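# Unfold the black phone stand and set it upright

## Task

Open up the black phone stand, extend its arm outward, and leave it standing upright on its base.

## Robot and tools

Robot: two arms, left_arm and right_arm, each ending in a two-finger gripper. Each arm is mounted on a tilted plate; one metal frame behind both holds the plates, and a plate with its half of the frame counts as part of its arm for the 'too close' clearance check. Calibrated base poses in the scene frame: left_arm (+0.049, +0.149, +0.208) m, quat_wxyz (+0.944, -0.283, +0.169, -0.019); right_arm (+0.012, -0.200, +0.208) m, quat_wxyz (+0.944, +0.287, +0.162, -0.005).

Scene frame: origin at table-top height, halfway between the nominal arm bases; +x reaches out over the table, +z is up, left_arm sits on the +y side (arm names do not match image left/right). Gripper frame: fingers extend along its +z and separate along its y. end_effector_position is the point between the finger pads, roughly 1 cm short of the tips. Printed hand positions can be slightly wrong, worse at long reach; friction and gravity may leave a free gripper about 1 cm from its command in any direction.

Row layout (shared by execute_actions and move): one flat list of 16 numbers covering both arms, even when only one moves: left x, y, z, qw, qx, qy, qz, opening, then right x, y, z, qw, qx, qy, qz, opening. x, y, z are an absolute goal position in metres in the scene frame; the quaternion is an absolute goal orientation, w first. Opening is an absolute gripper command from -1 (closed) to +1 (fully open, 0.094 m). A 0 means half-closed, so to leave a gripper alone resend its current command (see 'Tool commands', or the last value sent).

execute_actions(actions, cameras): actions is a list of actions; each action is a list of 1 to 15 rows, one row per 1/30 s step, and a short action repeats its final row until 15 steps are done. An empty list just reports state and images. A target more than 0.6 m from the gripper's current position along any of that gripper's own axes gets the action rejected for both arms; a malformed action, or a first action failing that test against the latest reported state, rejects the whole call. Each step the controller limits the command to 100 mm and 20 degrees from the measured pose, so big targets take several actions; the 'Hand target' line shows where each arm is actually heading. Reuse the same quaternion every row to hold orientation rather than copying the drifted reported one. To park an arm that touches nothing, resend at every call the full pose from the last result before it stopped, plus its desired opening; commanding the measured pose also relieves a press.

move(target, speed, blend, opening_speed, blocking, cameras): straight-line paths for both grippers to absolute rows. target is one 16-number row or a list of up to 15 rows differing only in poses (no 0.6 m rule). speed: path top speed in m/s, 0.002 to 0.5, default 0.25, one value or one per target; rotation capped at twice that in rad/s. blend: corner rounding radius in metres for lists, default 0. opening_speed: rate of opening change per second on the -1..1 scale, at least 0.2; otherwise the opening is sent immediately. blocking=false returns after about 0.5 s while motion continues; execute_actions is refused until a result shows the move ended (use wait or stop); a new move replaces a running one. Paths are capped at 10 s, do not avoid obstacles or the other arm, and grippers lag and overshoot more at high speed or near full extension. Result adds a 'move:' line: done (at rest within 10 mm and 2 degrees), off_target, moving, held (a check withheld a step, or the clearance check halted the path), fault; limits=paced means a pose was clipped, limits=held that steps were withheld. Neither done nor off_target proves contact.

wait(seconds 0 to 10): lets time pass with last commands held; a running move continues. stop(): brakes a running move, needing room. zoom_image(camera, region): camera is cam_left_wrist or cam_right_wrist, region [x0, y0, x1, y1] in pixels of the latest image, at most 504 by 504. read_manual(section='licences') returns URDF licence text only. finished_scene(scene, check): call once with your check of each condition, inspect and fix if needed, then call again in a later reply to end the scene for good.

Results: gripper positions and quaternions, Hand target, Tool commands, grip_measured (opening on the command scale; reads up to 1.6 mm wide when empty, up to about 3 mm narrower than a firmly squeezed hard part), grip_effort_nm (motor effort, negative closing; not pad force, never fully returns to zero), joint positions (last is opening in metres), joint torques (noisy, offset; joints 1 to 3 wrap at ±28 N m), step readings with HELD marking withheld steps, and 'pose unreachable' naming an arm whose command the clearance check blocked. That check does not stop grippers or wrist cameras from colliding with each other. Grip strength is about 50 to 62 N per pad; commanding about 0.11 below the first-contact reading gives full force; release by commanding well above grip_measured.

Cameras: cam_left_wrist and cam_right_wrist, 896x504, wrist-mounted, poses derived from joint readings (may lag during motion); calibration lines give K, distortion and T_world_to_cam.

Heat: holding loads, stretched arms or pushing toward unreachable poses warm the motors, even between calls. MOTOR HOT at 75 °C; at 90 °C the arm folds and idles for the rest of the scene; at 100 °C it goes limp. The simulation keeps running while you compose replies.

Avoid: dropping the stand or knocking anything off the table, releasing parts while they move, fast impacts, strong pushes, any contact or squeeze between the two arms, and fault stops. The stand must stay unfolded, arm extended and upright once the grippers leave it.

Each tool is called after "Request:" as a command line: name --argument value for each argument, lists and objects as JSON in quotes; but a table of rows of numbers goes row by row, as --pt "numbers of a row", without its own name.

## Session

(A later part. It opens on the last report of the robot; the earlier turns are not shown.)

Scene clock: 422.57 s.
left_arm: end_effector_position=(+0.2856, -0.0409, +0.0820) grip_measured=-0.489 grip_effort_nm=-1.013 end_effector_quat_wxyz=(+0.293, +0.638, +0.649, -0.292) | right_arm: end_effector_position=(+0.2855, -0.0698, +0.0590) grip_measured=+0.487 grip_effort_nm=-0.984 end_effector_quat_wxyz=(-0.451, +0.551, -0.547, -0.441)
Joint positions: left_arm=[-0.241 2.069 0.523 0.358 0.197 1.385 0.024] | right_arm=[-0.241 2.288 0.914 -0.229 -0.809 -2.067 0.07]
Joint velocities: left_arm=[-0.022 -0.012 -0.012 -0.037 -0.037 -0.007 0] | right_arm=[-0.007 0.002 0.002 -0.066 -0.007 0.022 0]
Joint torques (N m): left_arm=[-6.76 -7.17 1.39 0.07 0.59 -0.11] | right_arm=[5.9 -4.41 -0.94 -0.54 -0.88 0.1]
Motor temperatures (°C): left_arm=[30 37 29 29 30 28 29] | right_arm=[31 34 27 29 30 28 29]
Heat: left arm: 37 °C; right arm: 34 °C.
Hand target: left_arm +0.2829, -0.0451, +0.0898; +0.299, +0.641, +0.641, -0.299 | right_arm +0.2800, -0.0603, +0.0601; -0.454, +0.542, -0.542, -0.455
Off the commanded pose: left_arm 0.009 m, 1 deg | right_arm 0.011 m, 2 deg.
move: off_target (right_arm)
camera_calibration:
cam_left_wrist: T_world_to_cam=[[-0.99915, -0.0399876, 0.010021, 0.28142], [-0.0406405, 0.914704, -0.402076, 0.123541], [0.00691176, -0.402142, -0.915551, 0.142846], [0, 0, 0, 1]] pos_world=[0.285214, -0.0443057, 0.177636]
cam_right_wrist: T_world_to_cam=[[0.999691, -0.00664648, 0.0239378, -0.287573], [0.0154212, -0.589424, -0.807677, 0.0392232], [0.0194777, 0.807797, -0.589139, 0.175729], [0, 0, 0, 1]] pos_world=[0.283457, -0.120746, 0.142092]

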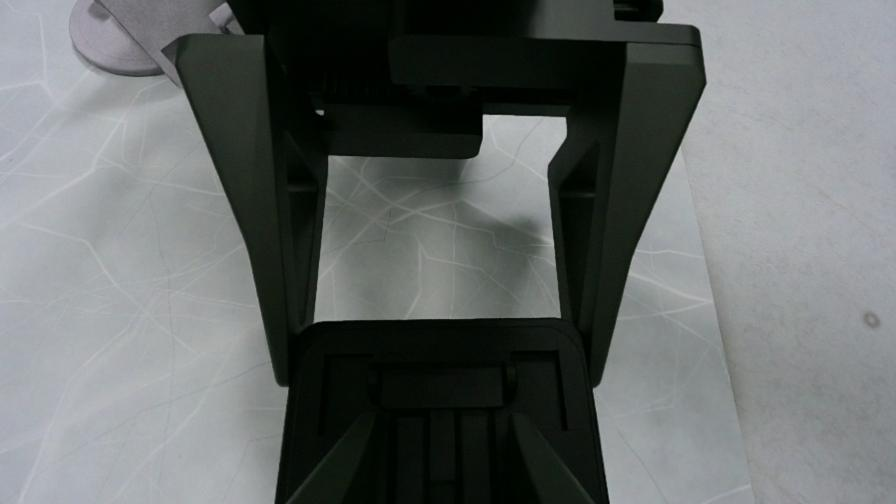

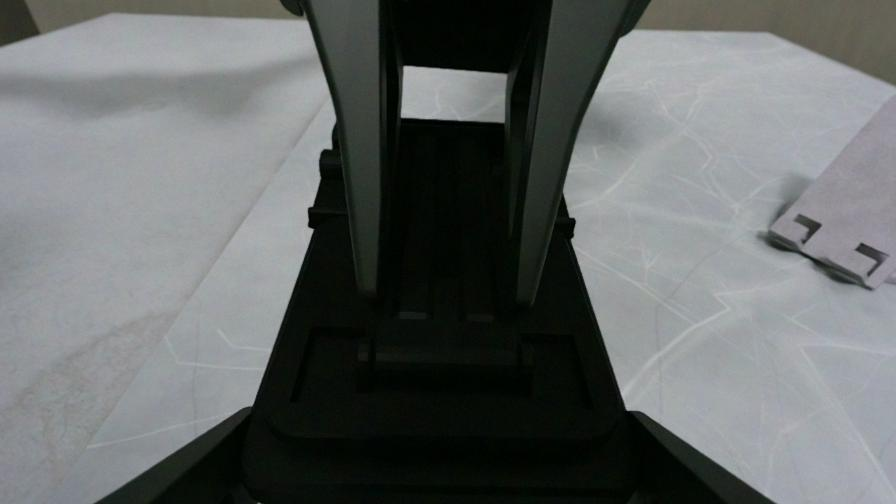

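Request:
move --pt "0.283 -0.038 0.108 0.3799 0.5963 0.5963 -0.3799 -0.9 0.280 -0.060 0.060 0.4545 -0.5417 0.5417 0.4545 0.3" --pt "0.283 -0.027 0.124 0.4304 0.561 0.561 -0.4304 -0.9 0.280 -0.060 0.060 0.4545 -0.5417 0.5417 0.4545 0.3" --speed 0.03

Scene clock: 435.20 s.
left_arm: end_effector_position=(+0.2787, -0.0246, +0.0999) grip_measured=-0.490 grip_effort_nm=-1.009 end_effector_quat_wxyz=(+0.394, +0.585, +0.586, -0.399) | right_arm: end_effector_position=(+0.2871, -0.0601, +0.0783) grip_measured=+0.487 grip_effort_nm=-0.974 end_effector_quat_wxyz=(-0.479, +0.530, -0.528, -0.460)
Joint positions: left_arm=[0.006 2.069 0.522 0.26 0.619 1.648 0.024] | right_arm=[-0.215 2.288 0.906 -0.236 -0.892 -2.067 0.07]
Joint velocities: left_arm=[-0.012 0.002 -0.002 -0.022 0.051 -0.007 0] | right_arm=[0.007 0.007 -0.002 -0.037 0.022 -0.051 0.001]
Joint torques (N m): left_arm=[-3.73 -8.05 0.59 -0.59 1.8 0.16] | right_arm=[3.79 -4.64 -0.58 -0.46 -0.07 0.06]
Motor temperatures (°C): left_arm=[30 38 29 29 31 28 29] | right_arm=[31 33 27 29 30 28 30]
Heat: left arm: 38 °C; right arm: 33 °C.
Hand target: left_arm +0.2819, -0.0269, +0.1211; +0.430, +0.562, +0.564, -0.426 | right_arm +0.2800, -0.0604, +0.0610; -0.455, +0.542, -0.541, -0.455
Off the commanded pose: left_arm 0.025 m, 7 deg | right_arm 0.020 m, 3 deg.
move: off_target (left_arm, right_arm)
camera_calibration:
cam_left_wrist: T_world_to_cam=[[-0.99957, -0.0196973, 0.0216991, 0.274497], [-0.0292073, 0.730279, -0.682525, 0.135808], [-0.00240248, -0.682865, -0.73054, 0.143113], [0, 0, 0, 1]] pos_world=[0.27869, 0.00395598, 0.191286]
cam_right_wrist: T_world_to_cam=[[0.99931, -0.0191457, 0.0318132, -0.290847], [0.0173023, -0.517971, -0.855223, 0.0679968], [0.0328522, 0.855184, -0.517283, 0.17262], [0, 0, 0, 1]] pos_world=[0.283799, -0.11797, 0.156699]

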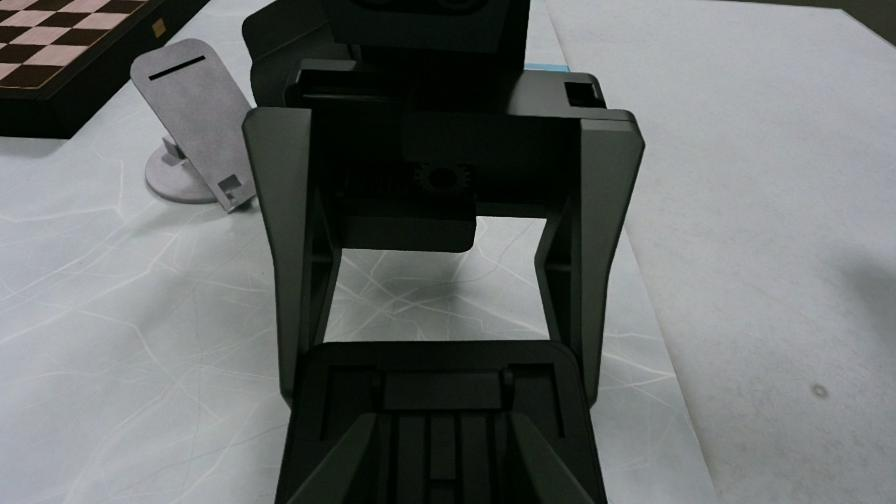

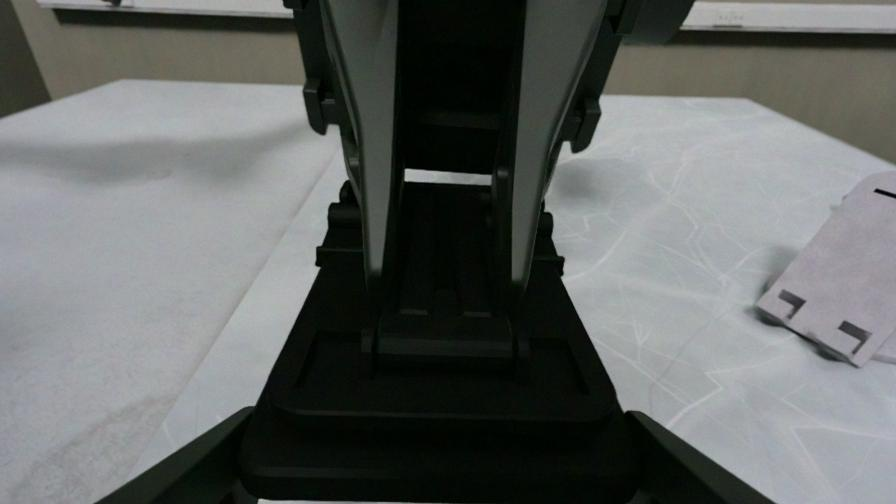

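Request:
move --pt "0.283 -0.020 0.142 0.4545 0.5417 0.5417 -0.4545 -0.9 0.280 -0.063 0.035 0.4545 -0.5417 0.5417 0.4545 0.3" --speed 0.03

Scene clock: 440.17 s.
left_arm: end_effector_position=(+0.2748, -0.0193, +0.1081) grip_measured=-0.491 grip_effort_nm=-1.013 end_effector_quat_wxyz=(+0.402, +0.570, +0.578, -0.423) | right_arm: end_effector_position=(+0.2821, -0.0555, +0.0736) grip_measured=+0.487 grip_effort_nm=-0.979 end_effector_quat_wxyz=(-0.483, +0.507, -0.526, -0.483)
Joint positions: left_arm=[0.04 2.049 0.527 0.186 0.682 1.685 0.024] | right_arm=[-0.231 2.353 0.939 -0.267 -0.936 -2.086 0.07]
Joint velocities: left_arm=[-0.012 0.012 -0.007 -0.066 -0.066 -0.037 0.001] | right_arm=[0.007 -0.002 -0.007 0.022 0.007 -0.051 0]
Joint torques (N m): left_arm=[-3.97 -9.55 0.28 -0.81 2.19 0.31] | right_arm=[1.13 -4.27 0.76 -0.32 0.6 -0.06]
Motor temperatures (°C): left_arm=[29 39 29 29 32 28 29] | right_arm=[31 33 27 29 30 28 30]
Heat: left arm: 39 °C; right arm: 33 °C.
Hand target: left_arm +0.2824, -0.0204, +0.1386; +0.454, +0.542, +0.545, -0.450 | right_arm +0.2799, -0.0652, +0.0381; +0.449, -0.538, +0.552, +0.452
Off the commanded pose: left_arm 0.035 m, 9 deg | right_arm 0.039 m, 6 deg.
joint sent to its limit (right arm) — joint 6 (wrist roll), lower limit. The joint targets are off in position, not in orientation.
move: off_target (left_arm, right_arm)
camera_calibration:
cam_left_wrist: T_world_to_cam=[[-0.99887, -0.0125147, 0.0458541, 0.267846], [-0.0417632, 0.691704, -0.720972, 0.1443], [-0.0226948, -0.722073, -0.691445, 0.153274], [0, 0, 0, 1]] pos_world=[0.277048, 0.0142143, 0.197735]
cam_right_wrist: T_world_to_cam=[[0.999685, -0.0235461, -0.0086689, -0.282968], [-0.0187576, -0.471849, -0.88148, 0.0811549], [0.016665, 0.881365, -0.472142, 0.169139], [0, 0, 0, 1]] pos_world=[0.281583, -0.117443, 0.148941]

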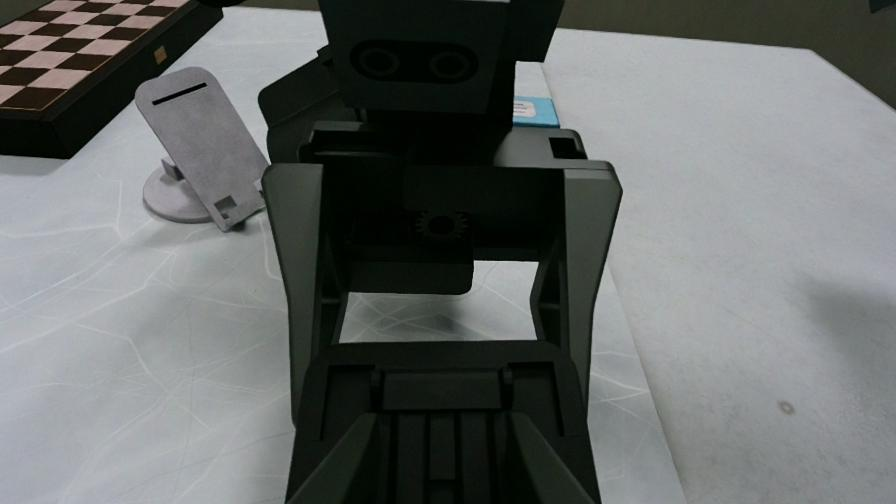

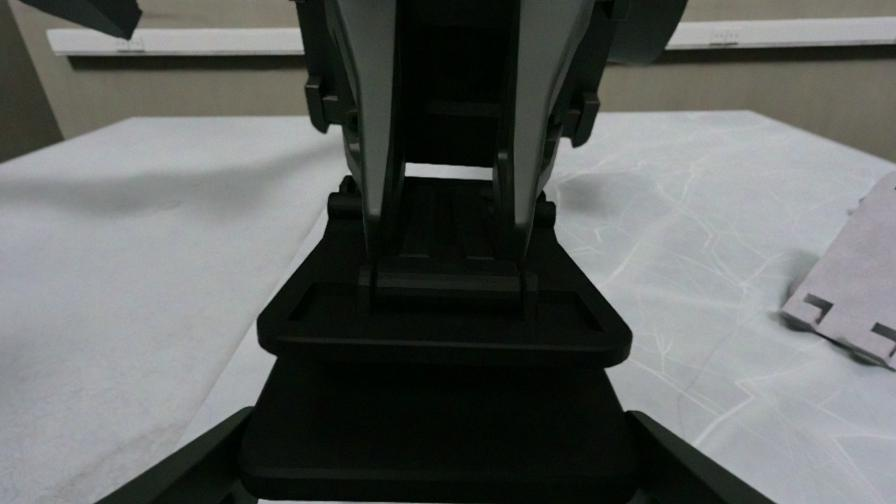

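Request:
move --pt "0.283 -0.020 0.155 0.5 0.5 0.5 -0.5 -0.9 0.280 -0.085 0.03 0.4545 -0.5417 0.5417 0.4545 0.3" --speed 0.03

Scene clock: 447.37 s.
left_arm: end_effector_position=(+0.2763, -0.0194, +0.1259) grip_measured=-0.496 grip_effort_nm=-1.013 end_effector_quat_wxyz=(+0.446, +0.540, +0.539, -0.468) | right_arm: end_effector_position=(+0.2810, -0.0625, +0.0738) grip_measured=+0.487 grip_effort_nm=-0.979 end_effector_quat_wxyz=(-0.484, +0.492, -0.535, -0.487)
Joint positions: left_arm=[0.085 2.078 0.577 0.071 0.845 1.793 0.024] | right_arm=[-0.258 2.346 0.931 -0.281 -0.952 -2.086 0.07]
Joint velocities: left_arm=[-0.022 -0.012 0.007 0.007 0.007 0.037 0] | right_arm=[-0.022 -0.002 0.007 -0.051 0.007 0.007 0.001]
Joint torques (N m): left_arm=[-3.44 -6.35 0.66 -0.87 2.34 0.44] | right_arm=[-1.73 -7.13 -0.25 -0.5 0.97 -0.05]
Motor temperatures (°C): left_arm=[29 38 29 29 33 28 30] | right_arm=[31 34 27 28 30 28 30]
Heat: left arm: 38 °C; right arm: 34 °C.
Hand target: left_arm +0.2823, -0.0196, +0.1523; +0.499, +0.500, +0.506, -0.494 | right_arm +0.2795, -0.0866, +0.0342; +0.437, -0.529, +0.576, +0.443
Off the commanded pose: left_arm 0.030 m, 10 deg | right_arm 0.049 m, 8 deg.
joint sent to its limit (right arm) — joint 6 (wrist roll), lower limit. The joint targets are off in position and orientation.
move: off_target (left_arm, right_arm)
camera_calibration:
cam_left_wrist: T_world_to_cam=[[-0.999147, 0.00311981, 0.0411654, 0.269468], [-0.0320873, 0.568713, -0.82191, 0.164903], [-0.0259755, -0.82253, -0.568128, 0.148963], [0, 0, 0, 1]] pos_world=[0.278398, 0.0279036, 0.209073]
cam_right_wrist: T_world_to_cam=[[0.998326, -0.0453985, -0.0358338, -0.280983], [-0.0527933, -0.462258, -0.885172, 0.0884774], [0.023621, 0.885583, -0.463881, 0.173079], [0, 0, 0, 1]] pos_world=[0.281096, -0.125133, 0.148537]

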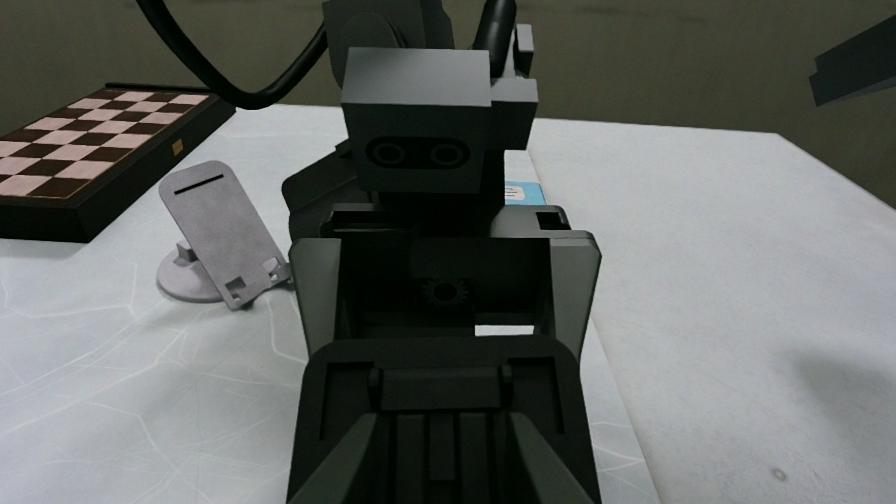

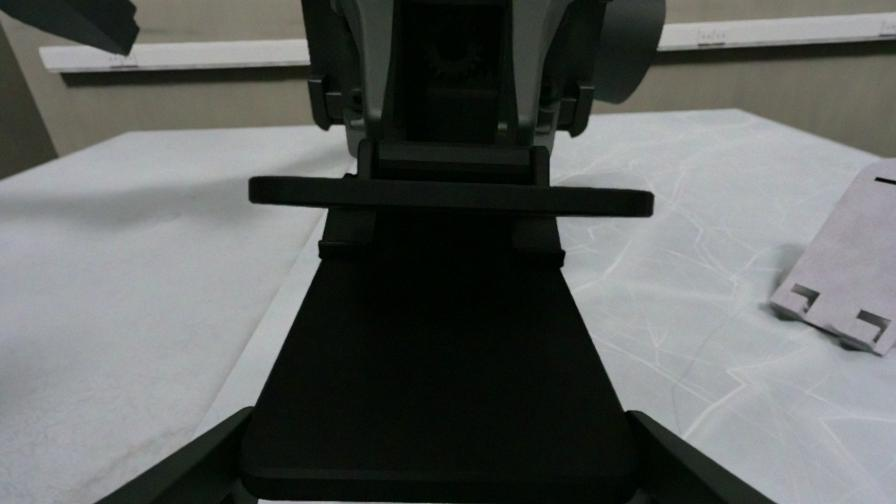

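Request:
move --pt "0.283 -0.005 0.17 0.5 0.5 0.5 -0.5 -0.9 0.280 -0.10 0.03 0.4545 -0.5417 0.5417 0.4545 0.3" --speed 0.03

Scene clock: 451.03 s.
left_arm: end_effector_position=(+0.2764, -0.0124, +0.1375) grip_measured=-0.519 grip_effort_nm=-1.013 end_effector_quat_wxyz=(+0.459, +0.538, +0.525, -0.473) | right_arm: end_effector_position=(+0.2778, -0.0765, +0.0683) grip_measured=+0.487 grip_effort_nm=-0.984 end_effector_quat_wxyz=(-0.466, +0.493, -0.554, -0.482)
Joint positions: left_arm=[0.102 2.035 0.577 -0.008 0.879 1.85 0.023] | right_arm=[-0.298 2.314 0.917 -0.308 -0.913 -2.086 0.07]
Joint velocities: left_arm=[0.002 -0.022 0.007 0.022 0.066 -0.037 -0.001] | right_arm=[-0.007 -0.007 0.007 0.022 0.007 -0.037 -0.001]
Joint torques (N m): left_arm=[-3.1 -10 0.03 -1.38 2.01 0.23] | right_arm=[-1.29 -7.42 -0.12 -0.56 0.82 -0.01]
Motor temperatures (°C): left_arm=[29 38 29 29 34 28 30] | right_arm=[30 34 27 28 30 28 30]
Heat: left arm: 38 °C; right arm: 34 °C.
Hand target: left_arm +0.2830, -0.0067, +0.1665; +0.500, +0.500, +0.504, -0.496 | right_arm +0.2795, -0.1012, +0.0335; +0.428, -0.526, +0.591, +0.437
Off the commanded pose: left_arm 0.034 m, 8 deg | right_arm 0.045 m, 7 deg.
joint sent to its limit (right arm) — joint 6 (wrist roll), lower limit. The joint targets are off in position and orientation.
move: off_target (left_arm, right_arm)
camera_calibration:
cam_left_wrist: T_world_to_cam=[[-0.999731, 0.00871481, 0.0215112, 0.271958], [-0.0133967, 0.540172, -0.841448, 0.167652], [-0.0189528, -0.84151, -0.539909, 0.155243], [0, 0, 0, 1]] pos_world=[0.277073, 0.0377076, 0.219038]
cam_right_wrist: T_world_to_cam=[[0.996412, -0.0540026, -0.0651717, -0.276745], [-0.0834437, -0.497873, -0.863226, 0.0812258], [0.0141692, 0.865567, -0.500593, 0.186584], [0, 0, 0, 1]] pos_world=[0.279886, -0.136006, 0.145483]

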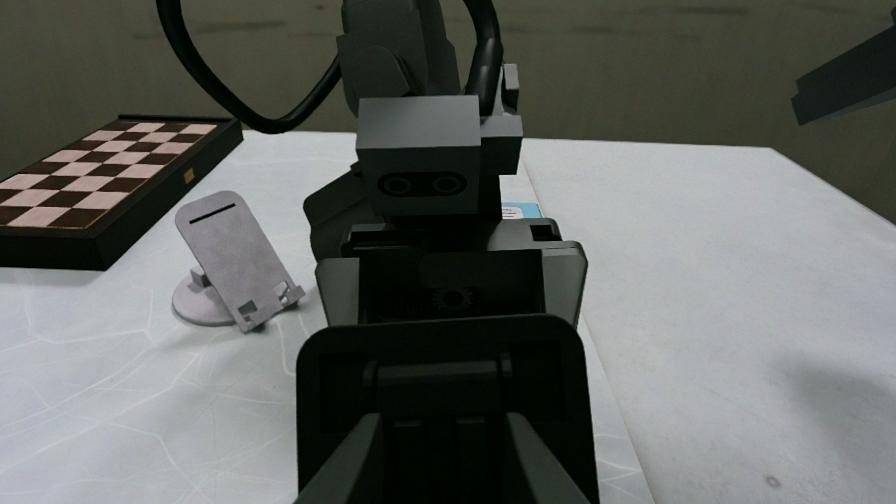

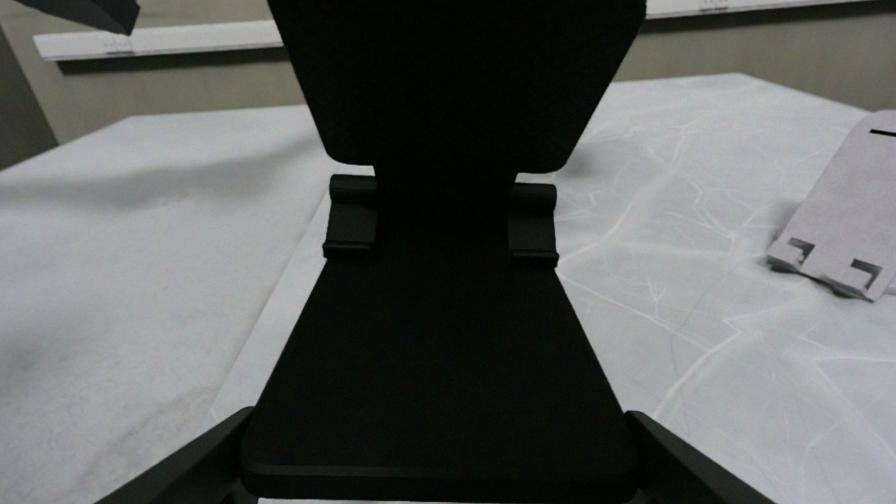

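Request:
move --pt "0.283 0.02 0.165 0.5 0.5 0.5 -0.5 -0.9 0.280 -0.105 0.035 0.4545 -0.5417 0.5417 0.4545 0.3" --speed 0.03

Scene clock: 456.67 s.
left_arm: end_effector_position=(+0.2745, +0.0153, +0.1607) grip_measured=-0.899 grip_effort_nm=-0.051 end_effector_quat_wxyz=(+0.486, +0.506, +0.500, -0.508) | right_arm: end_effector_position=(+0.2733, -0.0971, +0.0402) grip_measured=+0.487 grip_effort_nm=-0.989 end_effector_quat_wxyz=(-0.414, +0.538, -0.583, -0.447)
Joint positions: left_arm=[0.206 1.986 0.637 -0.338 0.99 2.079 0.005] | right_arm=[-0.338 2.281 0.922 -0.305 -0.753 -2.085 0.07]
Joint velocities: left_arm=[-0.007 0.007 0.002 0.051 0.051 -0.051 -0.001] | right_arm=[0.002 -0.007 0.002 -0.022 0.007 0.022 -0.002]
Joint torques (N m): left_arm=[-2.93 -7.87 0.77 -1.17 0.76 0.07] | right_arm=[2.02 -6.68 -0.12 -0.81 -0.71 -0.02]
Motor temperatures (°C): left_arm=[29 39 29 29 34 28 29] | right_arm=[30 35 27 28 30 28 30]
Heat: left arm: 39 °C; right arm: 35 °C.
Hand target: left_arm +0.2819, +0.0197, +0.1646; +0.499, +0.501, +0.500, -0.500 | right_arm +0.2798, -0.1050, +0.0353; -0.422, +0.529, -0.593, -0.437
Off the commanded pose: left_arm 0.011 m, 2 deg | right_arm 0.012 m, 7 deg.
joint sent to its limit (right arm) — joint 6 (wrist roll), lower limit. The joint targets are off in orientation, not in position.
move: off_target (left_arm, right_arm)
camera_calibration:
cam_left_wrist: T_world_to_cam=[[-0.999262, 0.0114905, 0.0366562, 0.266758], [-0.0279875, 0.435863, -0.899578, 0.187141], [-0.0263137, -0.899939, -0.43522, 0.17716], [0, 0, 0, 1]] pos_world=[0.27646, 0.0747999, 0.235673]
cam_right_wrist: T_world_to_cam=[[0.997463, -0.0253403, -0.0665287, -0.272662], [-0.0675298, -0.632623, -0.77151, 0.0252229], [-0.0225373, 0.774045, -0.632729, 0.196949], [0, 0, 0, 1]] pos_world=[0.278112, -0.143401, 0.125936]

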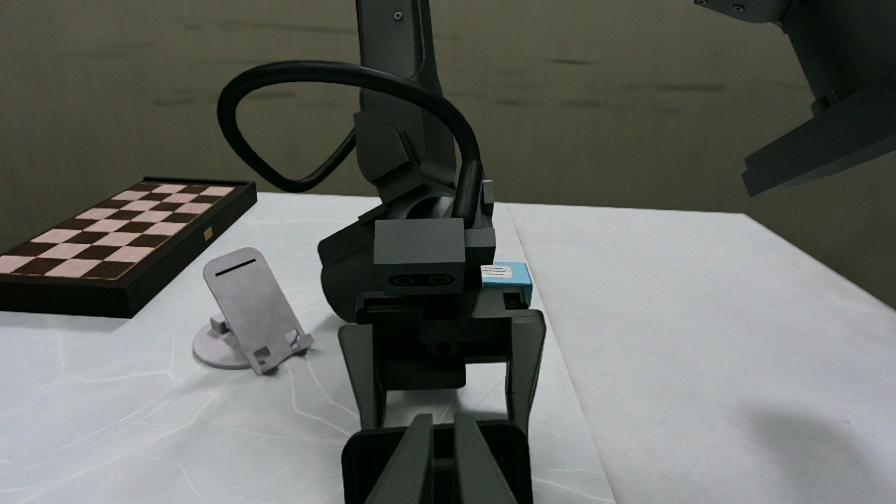

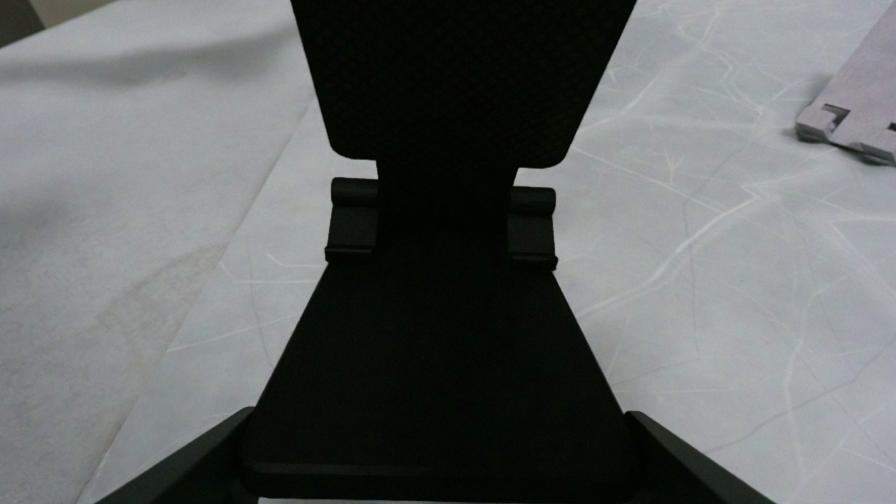

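Request:
move --pt "0.283 0.05 0.18 0.5 0.5 0.5 -0.5 -0.5 0.280 -0.105 0.035 0.4545 -0.5417 0.5417 0.4545 0.3" --speed 0.06

Scene clock: 469.33 s.
left_arm: end_effector_position=(+0.2827, +0.0467, +0.1786) grip_measured=-0.501 grip_effort_nm=0.081 end_effector_quat_wxyz=(+0.484, +0.497, +0.524, -0.494) | right_arm: end_effector_position=(+0.2733, -0.0972, +0.0402) grip_measured=+0.487 grip_effort_nm=-0.984 end_effector_quat_wxyz=(-0.414, +0.538, -0.583, -0.447)
Joint positions: left_arm=[0.276 1.82 0.63 -0.503 0.977 2.1 0.023] | right_arm=[-0.338 2.281 0.922 -0.305 -0.752 -2.085 0.07]
Joint velocities: left_arm=[-0.002 -0.007 -0.007 0.007 0.007 -0.051 0.001] | right_arm=[0.022 -0.012 -0.007 -0.007 -0.022 -0.007 0.001]
Joint torques (N m): left_arm=[-2.47 -7.6 0.55 -1.23 0.52 0.05] | right_arm=[1.96 -6.58 -0.24 -0.85 -0.78 -0.06]
Motor temperatures (°C): left_arm=[29 38 29 29 33 28 29] | right_arm=[30 36 27 29 30 28 31]
Heat: left arm: 38 °C; right arm: 36 °C.
Hand target: left_arm +0.2832, +0.0497, +0.1803; +0.487, +0.497, +0.526, -0.489 | right_arm +0.2799, -0.1050, +0.0353; -0.422, +0.528, -0.592, -0.438
Off the commanded pose: left_arm 0.004 m, 3 deg | right_arm 0.012 m, 7 deg.
joint sent to its limit (left arm) — joint 6 (wrist roll), upper limit. The joint targets are off in orientation, not in position.
joint sent to its limit (right arm) — joint 6 (wrist roll), lower limit. The joint targets are off in orientation, not in position.
move: off_target (left_arm, right_arm)
camera_calibration:
cam_left_wrist: T_world_to_cam=[[-0.997809, -0.0344506, 0.0564882, 0.27211], [-0.0660228, 0.462534, -0.88414, 0.196485], [0.00433141, -0.885932, -0.463795, 0.209153], [0, 0, 0, 1]] pos_world=[0.28358, 0.103789, 0.255354]
cam_right_wrist: T_world_to_cam=[[0.997464, -0.0251557, -0.0665766, -0.272608], [-0.0674425, -0.632881, -0.771306, 0.0251121], [-0.0227323, 0.773841, -0.632972, 0.196969], [0, 0, 0, 1]] pos_world=[0.278088, -0.143387, 0.125895]

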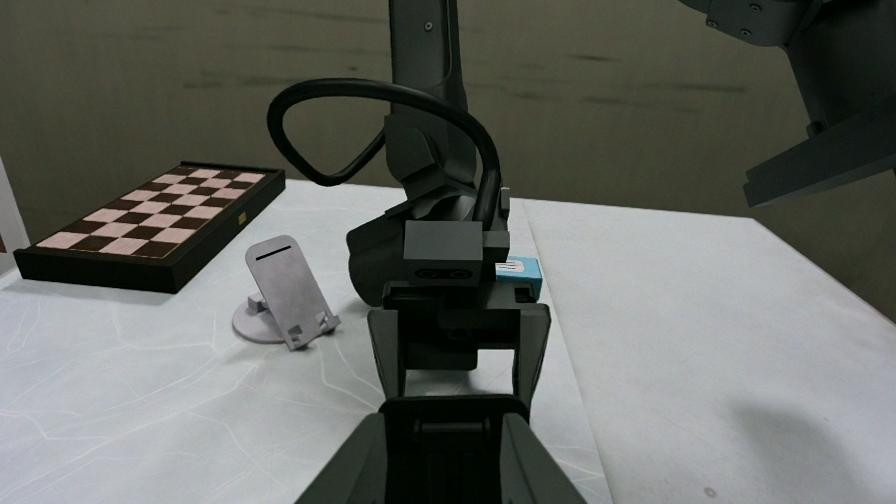

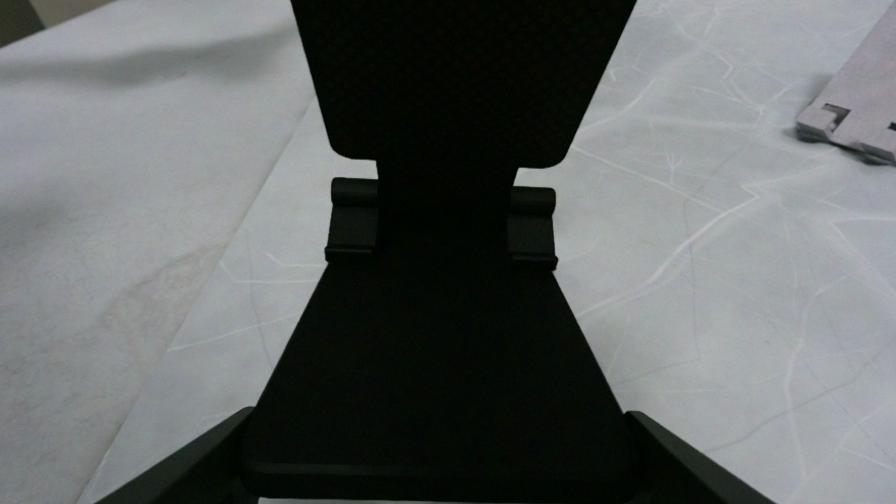

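Request:
move --pt "0.283 0.05 0.18 0.5 0.5 0.5 -0.5 -0.5 0.280 -0.105 0.028 0.4056 -0.5795 0.5795 0.4056 0.3" --pt "0.283 0.05 0.18 0.5 0.5 0.5 -0.5 -0.5 0.280 -0.105 0.012 0.3536 -0.6124 0.6124 0.3536 0.3" --speed 0.03

Scene clock: 476.93 s.
left_arm: end_effector_position=(+0.2825, +0.0467, +0.1786) grip_measured=-0.501 grip_effort_nm=0.085 end_effector_quat_wxyz=(+0.484, +0.497, +0.524, -0.494) | right_arm: end_effector_position=(+0.2717, -0.1000, +0.0175) grip_measured=+0.486 grip_effort_nm=-0.984 end_effector_quat_wxyz=(-0.363, +0.599, -0.604, -0.380)
Joint positions: left_arm=[0.276 1.82 0.63 -0.504 0.977 2.1 0.023] | right_arm=[-0.292 2.239 0.849 -0.129 -0.569 -2.02 0.07]
Joint velocities: left_arm=[-0.002 0.002 -0.007 -0.022 -0.022 0.007 0] | right_arm=[0.002 0.007 -0.007 -0.037 -0.051 0.007 0.001]
Joint torques (N m): left_arm=[-2.54 -7.5 0.43 -1.19 0.54 0.04] | right_arm=[5.37 -8.4 -1.05 -0.36 -0.14 0.16]
Motor temperatures (°C): left_arm=[29 37 29 29 32 28 28] | right_arm=[30 37 27 29 30 28 31]
Heat: left arm: 37 °C; right arm: 37 °C.
Hand target: left_arm +0.2832, +0.0494, +0.1803; +0.488, +0.496, +0.525, -0.489 | right_arm +0.2801, -0.1049, +0.0128; -0.355, +0.612, -0.611, -0.355
Off the commanded pose: left_arm 0.004 m, 3 deg | right_arm 0.011 m, 4 deg.
joint sent to its limit (left arm) — joint 6 (wrist roll), upper limit. The joint targets are off in orientation, not in position.
move: off_target (left_arm, right_arm)
camera_calibration:
cam_left_wrist: T_world_to_cam=[[-0.997777, -0.0337468, 0.0574668, 0.27169], [-0.0665634, 0.462548, -0.884092, 0.196659], [0.00325414, -0.885952, -0.463766, 0.209472], [0, 0, 0, 1]] pos_world=[0.283495, 0.103786, 0.255398]
cam_right_wrist: T_world_to_cam=[[0.9999, 0.00586032, -0.0128859, -0.271144], [-0.0035699, -0.776472, -0.630141, -0.0285187], [-0.0136984, 0.630124, -0.776374, 0.17048], [0, 0, 0, 1]] pos_world=[0.27335, -0.127979, 0.110891]

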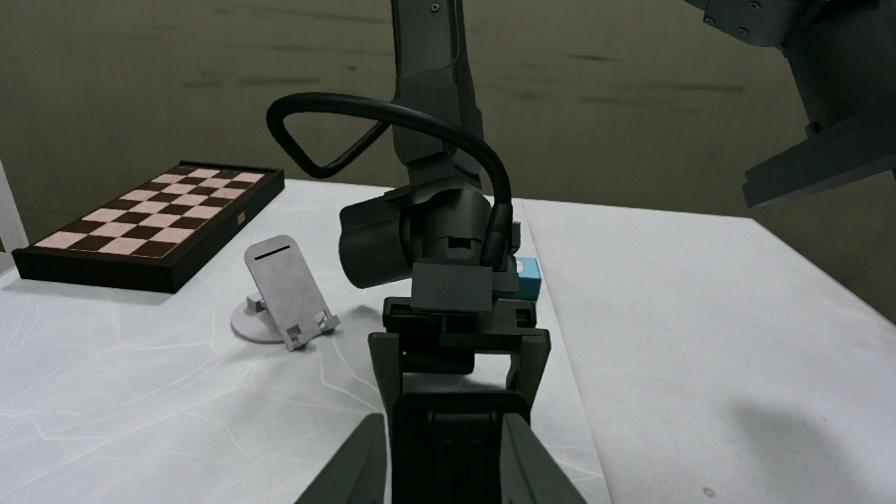

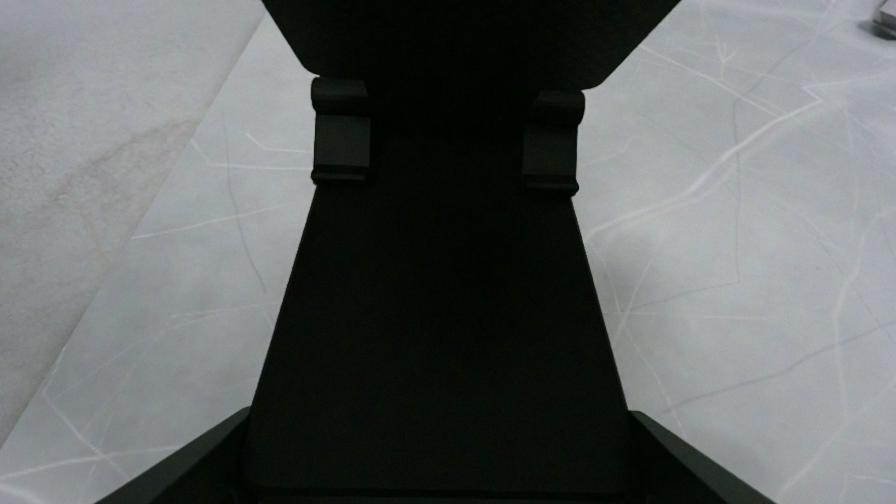

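Request:
move --pt "0.283 0.05 0.18 0.5 0.5 0.5 -0.5 -0.5 0.280 -0.105 0.0 0.3536 -0.6124 0.6124 0.3536 0.3" --speed 0.03 --cameras '[]'

Request:
move --pt "0.283 0.05 0.18 0.5 0.5 0.5 -0.5 -0.5 0.275 -0.102 0.008 0.3536 -0.6124 0.6124 0.3536 0.75" --opening_speed 0.4

Scene clock: 483.77 s.
left_arm: end_effector_position=(+0.2825, +0.0467, +0.1786) grip_measured=-0.501 grip_effort_nm=0.081 end_effector_quat_wxyz=(+0.484, +0.497, +0.524, -0.494) | right_arm: end_effector_position=(+0.2757, -0.1013, +0.0164) grip_measured=+0.486 grip_effort_nm=-0.984 end_effector_quat_wxyz=(-0.367, +0.602, -0.602, -0.374)
Joint positions: left_arm=[0.276 1.82 0.63 -0.504 0.977 2.1 0.023] | right_arm=[-0.292 2.239 0.859 -0.128 -0.569 -2.026 0.07]
Joint velocities: left_arm=[-0.022 -0.002 0.002 0.022 -0.007 -0.051 0.001] | right_arm=[0.012 -0.007 0.002 -0.007 -0.007 0.007 0.001]
Joint torques (N m): left_arm=[-2.55 -7.53 0.44 -1.2 0.55 0.1] | right_arm=[3.77 -4.9 0.39 -0.2 -0.11 0.03]
Motor temperatures (°C): left_arm=[29 37 29 29 32 28 28] | right_arm=[31 37 27 28 30 28 31]
Heat: left arm: 37 °C; right arm: 37 °C.
Hand target: left_arm +0.2832, +0.0494, +0.1802; +0.488, +0.496, +0.526, -0.489 | right_arm +0.2799, -0.1059, +0.0010; -0.354, +0.612, -0.612, -0.354
Off the commanded pose: left_arm 0.004 m, 3 deg | right_arm 0.017 m, 3 deg.
joint sent to its limit (left arm) — joint 6 (wrist roll), upper limit. The joint targets are off in orientation, not in position.
move: off_target (left_arm, right_arm)
No camera images: "cameras" was empty.

Scene clock: 485.10 s.
left_arm: end_effector_position=(+0.2825, +0.0467, +0.1786) grip_measured=-0.501 grip_effort_nm=0.085 end_effector_quat_wxyz=(+0.484, +0.497, +0.524, -0.494) | right_arm: end_effector_position=(+0.2706, -0.0992, +0.0167) grip_measured=+0.748 grip_effort_nm=0.173 end_effector_quat_wxyz=(-0.367, +0.602, -0.603, -0.373)
Joint positions: left_arm=[0.276 1.82 0.63 -0.504 0.977 2.1 0.023] | right_arm=[-0.292 2.239 0.835 -0.102 -0.569 -2.025 0.082]
Joint velocities: left_arm=[0.002 -0.012 -0.007 -0.081 0.022 -0.037 0] | right_arm=[-0.012 -0.007 -0.012 -0.066 0.037 0.051 -0.001]
Joint torques (N m): left_arm=[-2.51 -7.5 0.47 -1.19 0.54 0.05] | right_arm=[5.03 -6.54 -0.98 -0.24 -0.11 0.18]
Motor temperatures (°C): left_arm=[29 36 29 29 32 28 28] | right_arm=[31 37 27 28 30 28 31]
Heat: left arm: 36 °C; right arm: 37 °C.
Hand target: left_arm +0.2832, +0.0494, +0.1802; +0.488, +0.496, +0.526, -0.489 | right_arm +0.2753, -0.1023, +0.0084; -0.354, +0.612, -0.612, -0.354
Off the commanded pose: left_arm 0.004 m, 3 deg | right_arm 0.010 m, 3 deg.
joint sent to its limit (left arm) — joint 6 (wrist roll), upper limit. The joint targets are off in orientation, not in position.
move: off_target (left_arm, right_arm)
camera_calibration:
cam_left_wrist: T_world_to_cam=[[-0.997777, -0.0337468, 0.0574668, 0.27169], [-0.0665634, 0.462548, -0.884092, 0.196659], [0.00325414, -0.885952, -0.463766, 0.209472], [0, 0, 0, 1]] pos_world=[0.283495, 0.103786, 0.255398]
cam_right_wrist: T_world_to_cam=[[0.999992, 0.00349601, 0.00187309, -0.270583], [0.00389834, -0.779398, -0.626517, -0.0307416], [-0.000730427, 0.62652, -0.779405, 0.165553], [0, 0, 0, 1]] pos_world=[0.270821, -0.126736, 0.110279]

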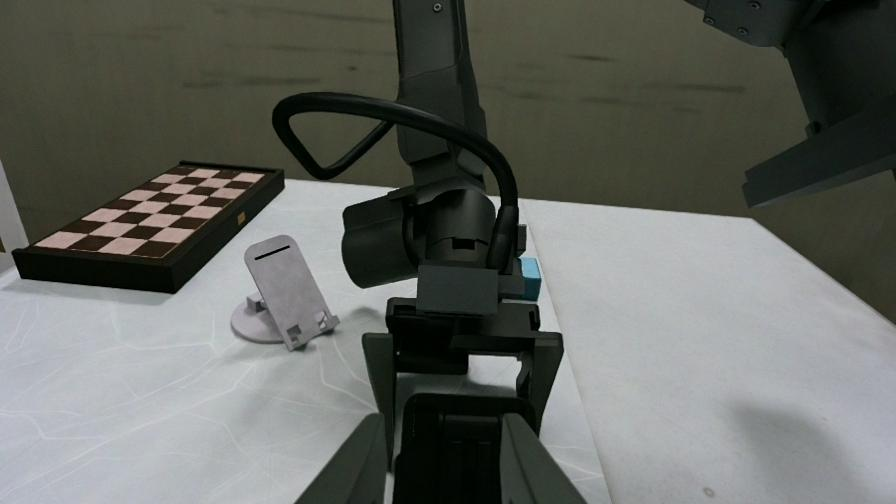

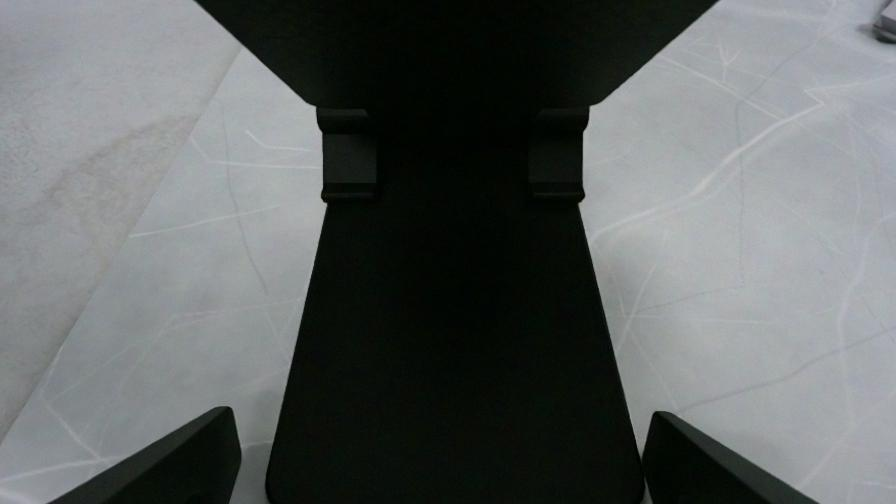

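Request:
move --pt "0.283 0.05 0.18 0.5 0.5 0.5 -0.5 -0.5 0.270 -0.15 0.06 0.3536 -0.6124 0.6124 0.3536 0.75" --pt "0.283 0.05 0.18 0.5 0.5 0.5 -0.5 -0.5 0.2 -0.19 0.11 0.4545 -0.5417 0.5417 0.4545 0.75" --speed 0.12 --cameras '[]'

Request:
move --target '[0.283,0.05,0.18,0.5,0.5,0.5,-0.5,-0.5,0.181,-0.13,0.145,0.60,-0.285,0.644,0.381,0.75]' --speed 0.15

Scene clock: 490.53 s.
left_arm: end_effector_position=(+0.2825, +0.0467, +0.1786) grip_measured=-0.501 grip_effort_nm=0.076 end_effector_quat_wxyz=(+0.484, +0.497, +0.524, -0.494) | right_arm: end_effector_position=(+0.1961, -0.1853, +0.1082) grip_measured=+0.748 grip_effort_nm=0.168 end_effector_quat_wxyz=(+0.303, -0.511, +0.683, +0.426)
Joint positions: left_arm=[0.276 1.82 0.63 -0.504 0.977 2.101 0.023] | right_arm=[-0.579 1.68 0.584 -0.603 -0.549 -2.076 0.082]
Joint velocities: left_arm=[-0.017 -0.012 -0.007 -0.007 -0.11 0.007 0] | right_arm=[0.002 -0.017 -0.012 0.051 -0.007 0.066 0.001]
Joint torques (N m): left_arm=[-2.5 -7.43 0.47 -1.19 0.53 0.04] | right_arm=[1.69 -6.6 0.03 -1.31 -0.41 -0.19]
Motor temperatures (°C): left_arm=[29 36 29 29 32 28 28] | right_arm=[31 37 27 29 30 28 30]
Heat: left arm: 36 °C; right arm: 37 °C.
Hand target: left_arm +0.2832, +0.0494, +0.1802; +0.488, +0.496, +0.525, -0.489 | right_arm +0.1983, -0.1885, +0.1099; +0.305, -0.515, +0.682, +0.420
Off the commanded pose: left_arm 0.004 m, 3 deg | right_arm 0.006 m, 24 deg; orientation clipped.
joint sent to its limit (left arm) — joint 6 (wrist roll), upper limit. The joint targets are off in orientation, not in position.
joint sent to its limit (right arm) — joint 6 (wrist roll), lower limit. The joint targets are off in orientation, not in position.
move: off_target (left_arm, right_arm); limits=paced
No camera images: "cameras" was empty.

Scene clock: 494.23 s.
left_arm: end_effector_position=(+0.2825, +0.0467, +0.1786) grip_measured=-0.501 grip_effort_nm=0.081 end_effector_quat_wxyz=(+0.484, +0.497, +0.524, -0.494) | right_arm: end_effector_position=(+0.1829, -0.1323, +0.1377) grip_measured=+0.748 grip_effort_nm=0.168 end_effector_quat_wxyz=(+0.529, -0.290, +0.713, +0.357)
Joint positions: left_arm=[0.276 1.82 0.63 -0.504 0.977 2.101 0.023] | right_arm=[-0.813 2.012 0.117 0.273 -1.134 -2.076 0.082]
Joint velocities: left_arm=[0.007 -0.002 -0.007 -0.007 -0.022 0.007 0] | right_arm=[-0.007 -0.007 0.002 -0.037 -0.007 0.051 -0.001]
Joint torques (N m): left_arm=[-2.47 -7.43 0.42 -1.18 0.55 0.06] | right_arm=[0.4 -1.85 -5.31 -0.7 -0.78 -0.07]
Motor temperatures (°C): left_arm=[29 36 29 29 32 28 28] | right_arm=[31 36 27 29 30 28 30]
Heat: left arm: 36 °C; right arm: 36 °C.
Hand target: left_arm +0.2832, +0.0494, +0.1802; +0.488, +0.496, +0.525, -0.489 | right_arm +0.1813, -0.1298, +0.1430; +0.537, -0.280, +0.710, +0.359
Off the commanded pose: left_arm 0.004 m, 3 deg | right_arm 0.008 m, 12 deg.
joint sent to its limit (left arm) — joint 6 (wrist roll), upper limit. The joint targets are off in orientation, not in position.
joint sent to its limit (right arm) — joint 6 (wrist roll), lower limit. The joint targets are off in orientation, not in position.
move: off_target (left_arm, right_arm)
camera_calibration:
cam_left_wrist: T_world_to_cam=[[-0.997799, -0.0337306, 0.0570863, 0.271763], [-0.0662189, 0.462554, -0.884115, 0.196566], [0.00341622, -0.885949, -0.46377, 0.209426], [0, 0, 0, 1]] pos_world=[0.283466, 0.103785, 0.255398]
cam_right_wrist: T_world_to_cam=[[0.791644, -0.579717, -0.192946, -0.195143], [-0.467919, -0.372186, -0.801579, 0.183926], [0.392877, 0.724848, -0.565899, 0.19212], [0, 0, 0, 1]] pos_world=[0.165066, -0.183931, 0.2185]

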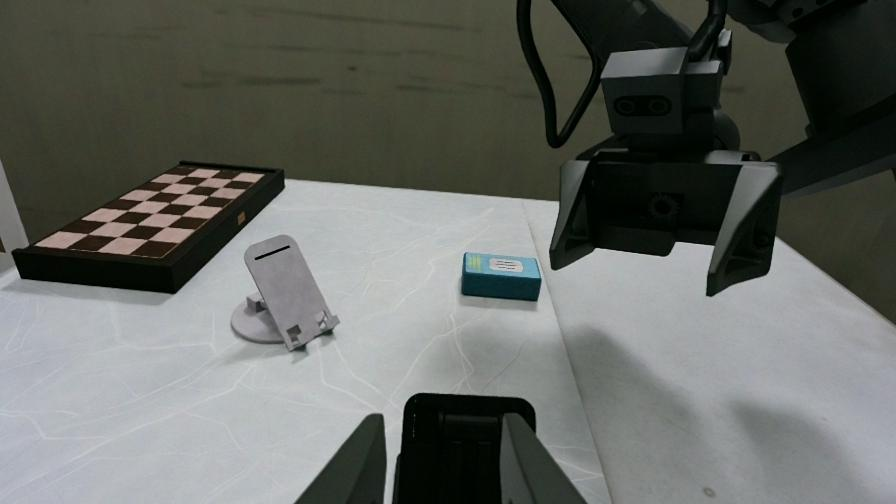

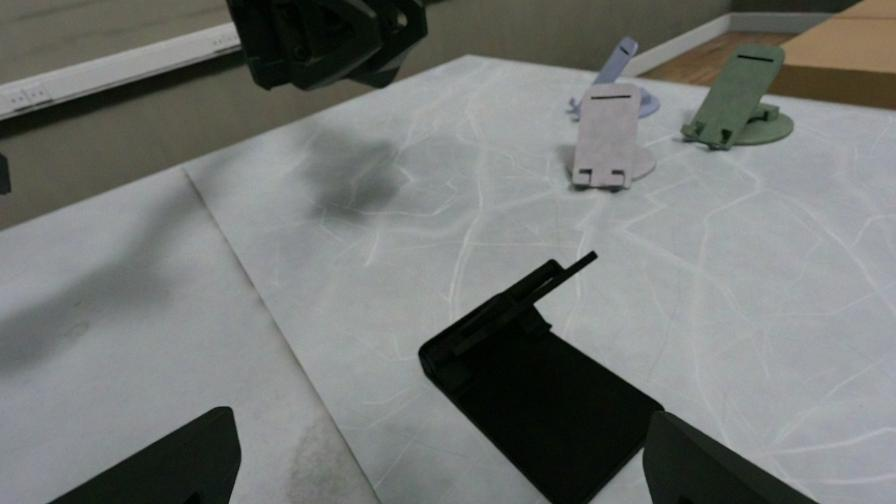

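Request:
execute_actions --actions '[]'

Request:
zoom_image --camera "cam_right_wrist" --region '[350, 130, 750, 504]'

Request:
zoom_image --camera "cam_left_wrist" --region '[250, 130, 650, 504]'

Scene clock: 509.90 s.
left_arm: end_effector_position=(+0.2825, +0.0467, +0.1786) grip_measured=-0.501 grip_effort_nm=0.081 end_effector_quat_wxyz=(+0.484, +0.497, +0.524, -0.494) | right_arm: end_effector_position=(+0.1830, -0.1324, +0.1377) grip_measured=+0.748 grip_effort_nm=0.164 end_effector_quat_wxyz=(+0.529, -0.290, +0.713, +0.357)
Joint positions: left_arm=[0.276 1.82 0.63 -0.504 0.977 2.101 0.023] | right_arm=[-0.813 2.012 0.117 0.274 -1.134 -2.076 0.082]
Joint velocities: left_arm=[0.012 0.012 -0.017 -0.051 -0.051 -0.022 0] | right_arm=[-0.007 0.002 -0.012 0.007 -0.051 0.007 0]
Joint torques (N m): left_arm=[-2.55 -7.45 0.49 -1.2 0.57 0.05] | right_arm=[0.39 -1.68 -5.29 -0.74 -0.78 -0.15]
Motor temperatures (°C): left_arm=[29 36 29 29 32 28 28] | right_arm=[30 34 28 29 30 28 30]
Heat: left arm: 36 °C; right arm: 34 °C.
Hand target: left_arm +0.2832, +0.0494, +0.1802; +0.488, +0.496, +0.525, -0.489 | right_arm +0.1812, -0.1297, +0.1430; +0.537, -0.280, +0.710, +0.359
Tool commands: left_gripper/opening=-0.5 right_gripper/opening=+0.75
Off the commanded pose: left_arm 0.004 m, 3 deg | right_arm 0.008 m, 12 deg.
camera_calibration:
cam_left_wrist: T_world_to_cam=[[-0.997799, -0.0337306, 0.0570863, 0.271763], [-0.0662189, 0.462554, -0.884115, 0.196566], [0.00341622, -0.885949, -0.46377, 0.209426], [0, 0, 0, 1]] pos_world=[0.283466, 0.103785, 0.255398]
cam_right_wrist: T_world_to_cam=[[0.791582, -0.580171, -0.191835, -0.195523], [-0.467331, -0.372517, -0.801769, 0.18378], [0.393701, 0.724316, -0.566009, 0.191904], [0, 0, 0, 1]] pos_world=[0.165106, -0.183975, 0.21846]

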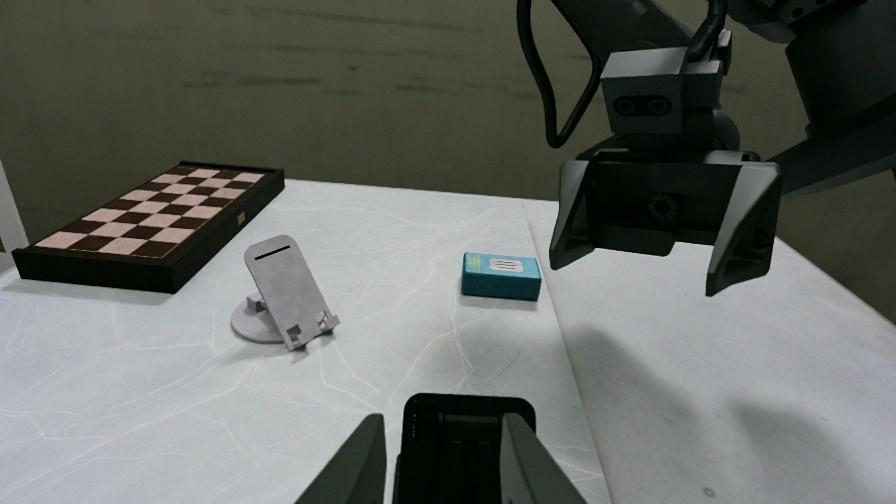

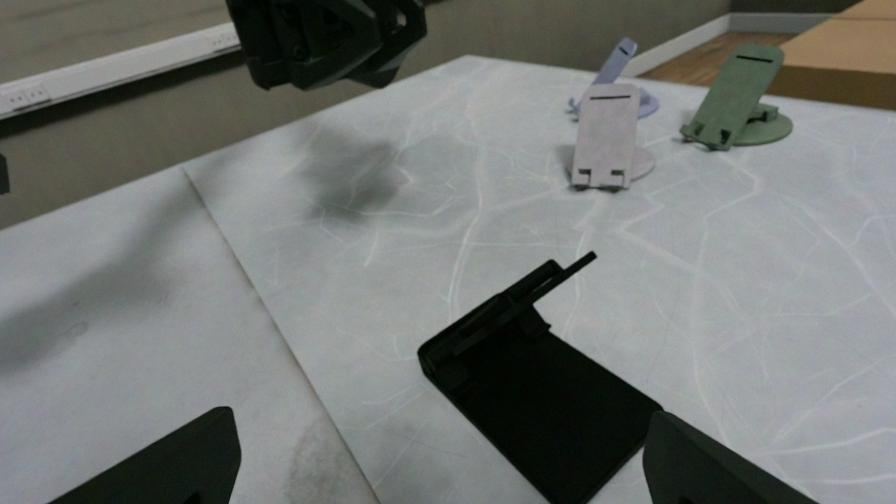

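Scaled by 1.260.

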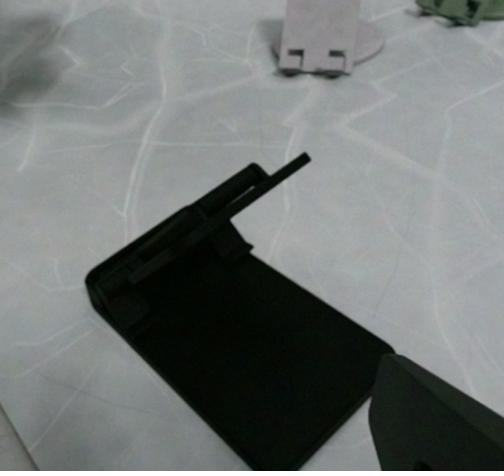

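Scaled by 1.260.

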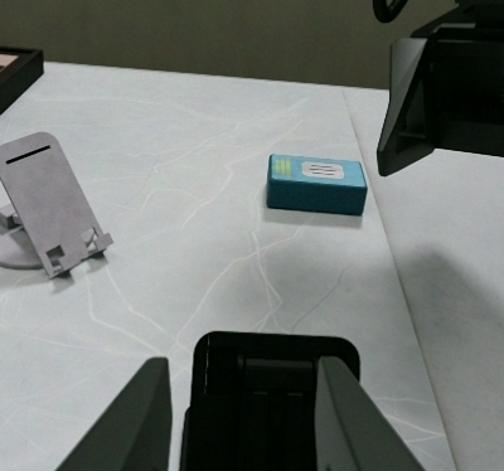

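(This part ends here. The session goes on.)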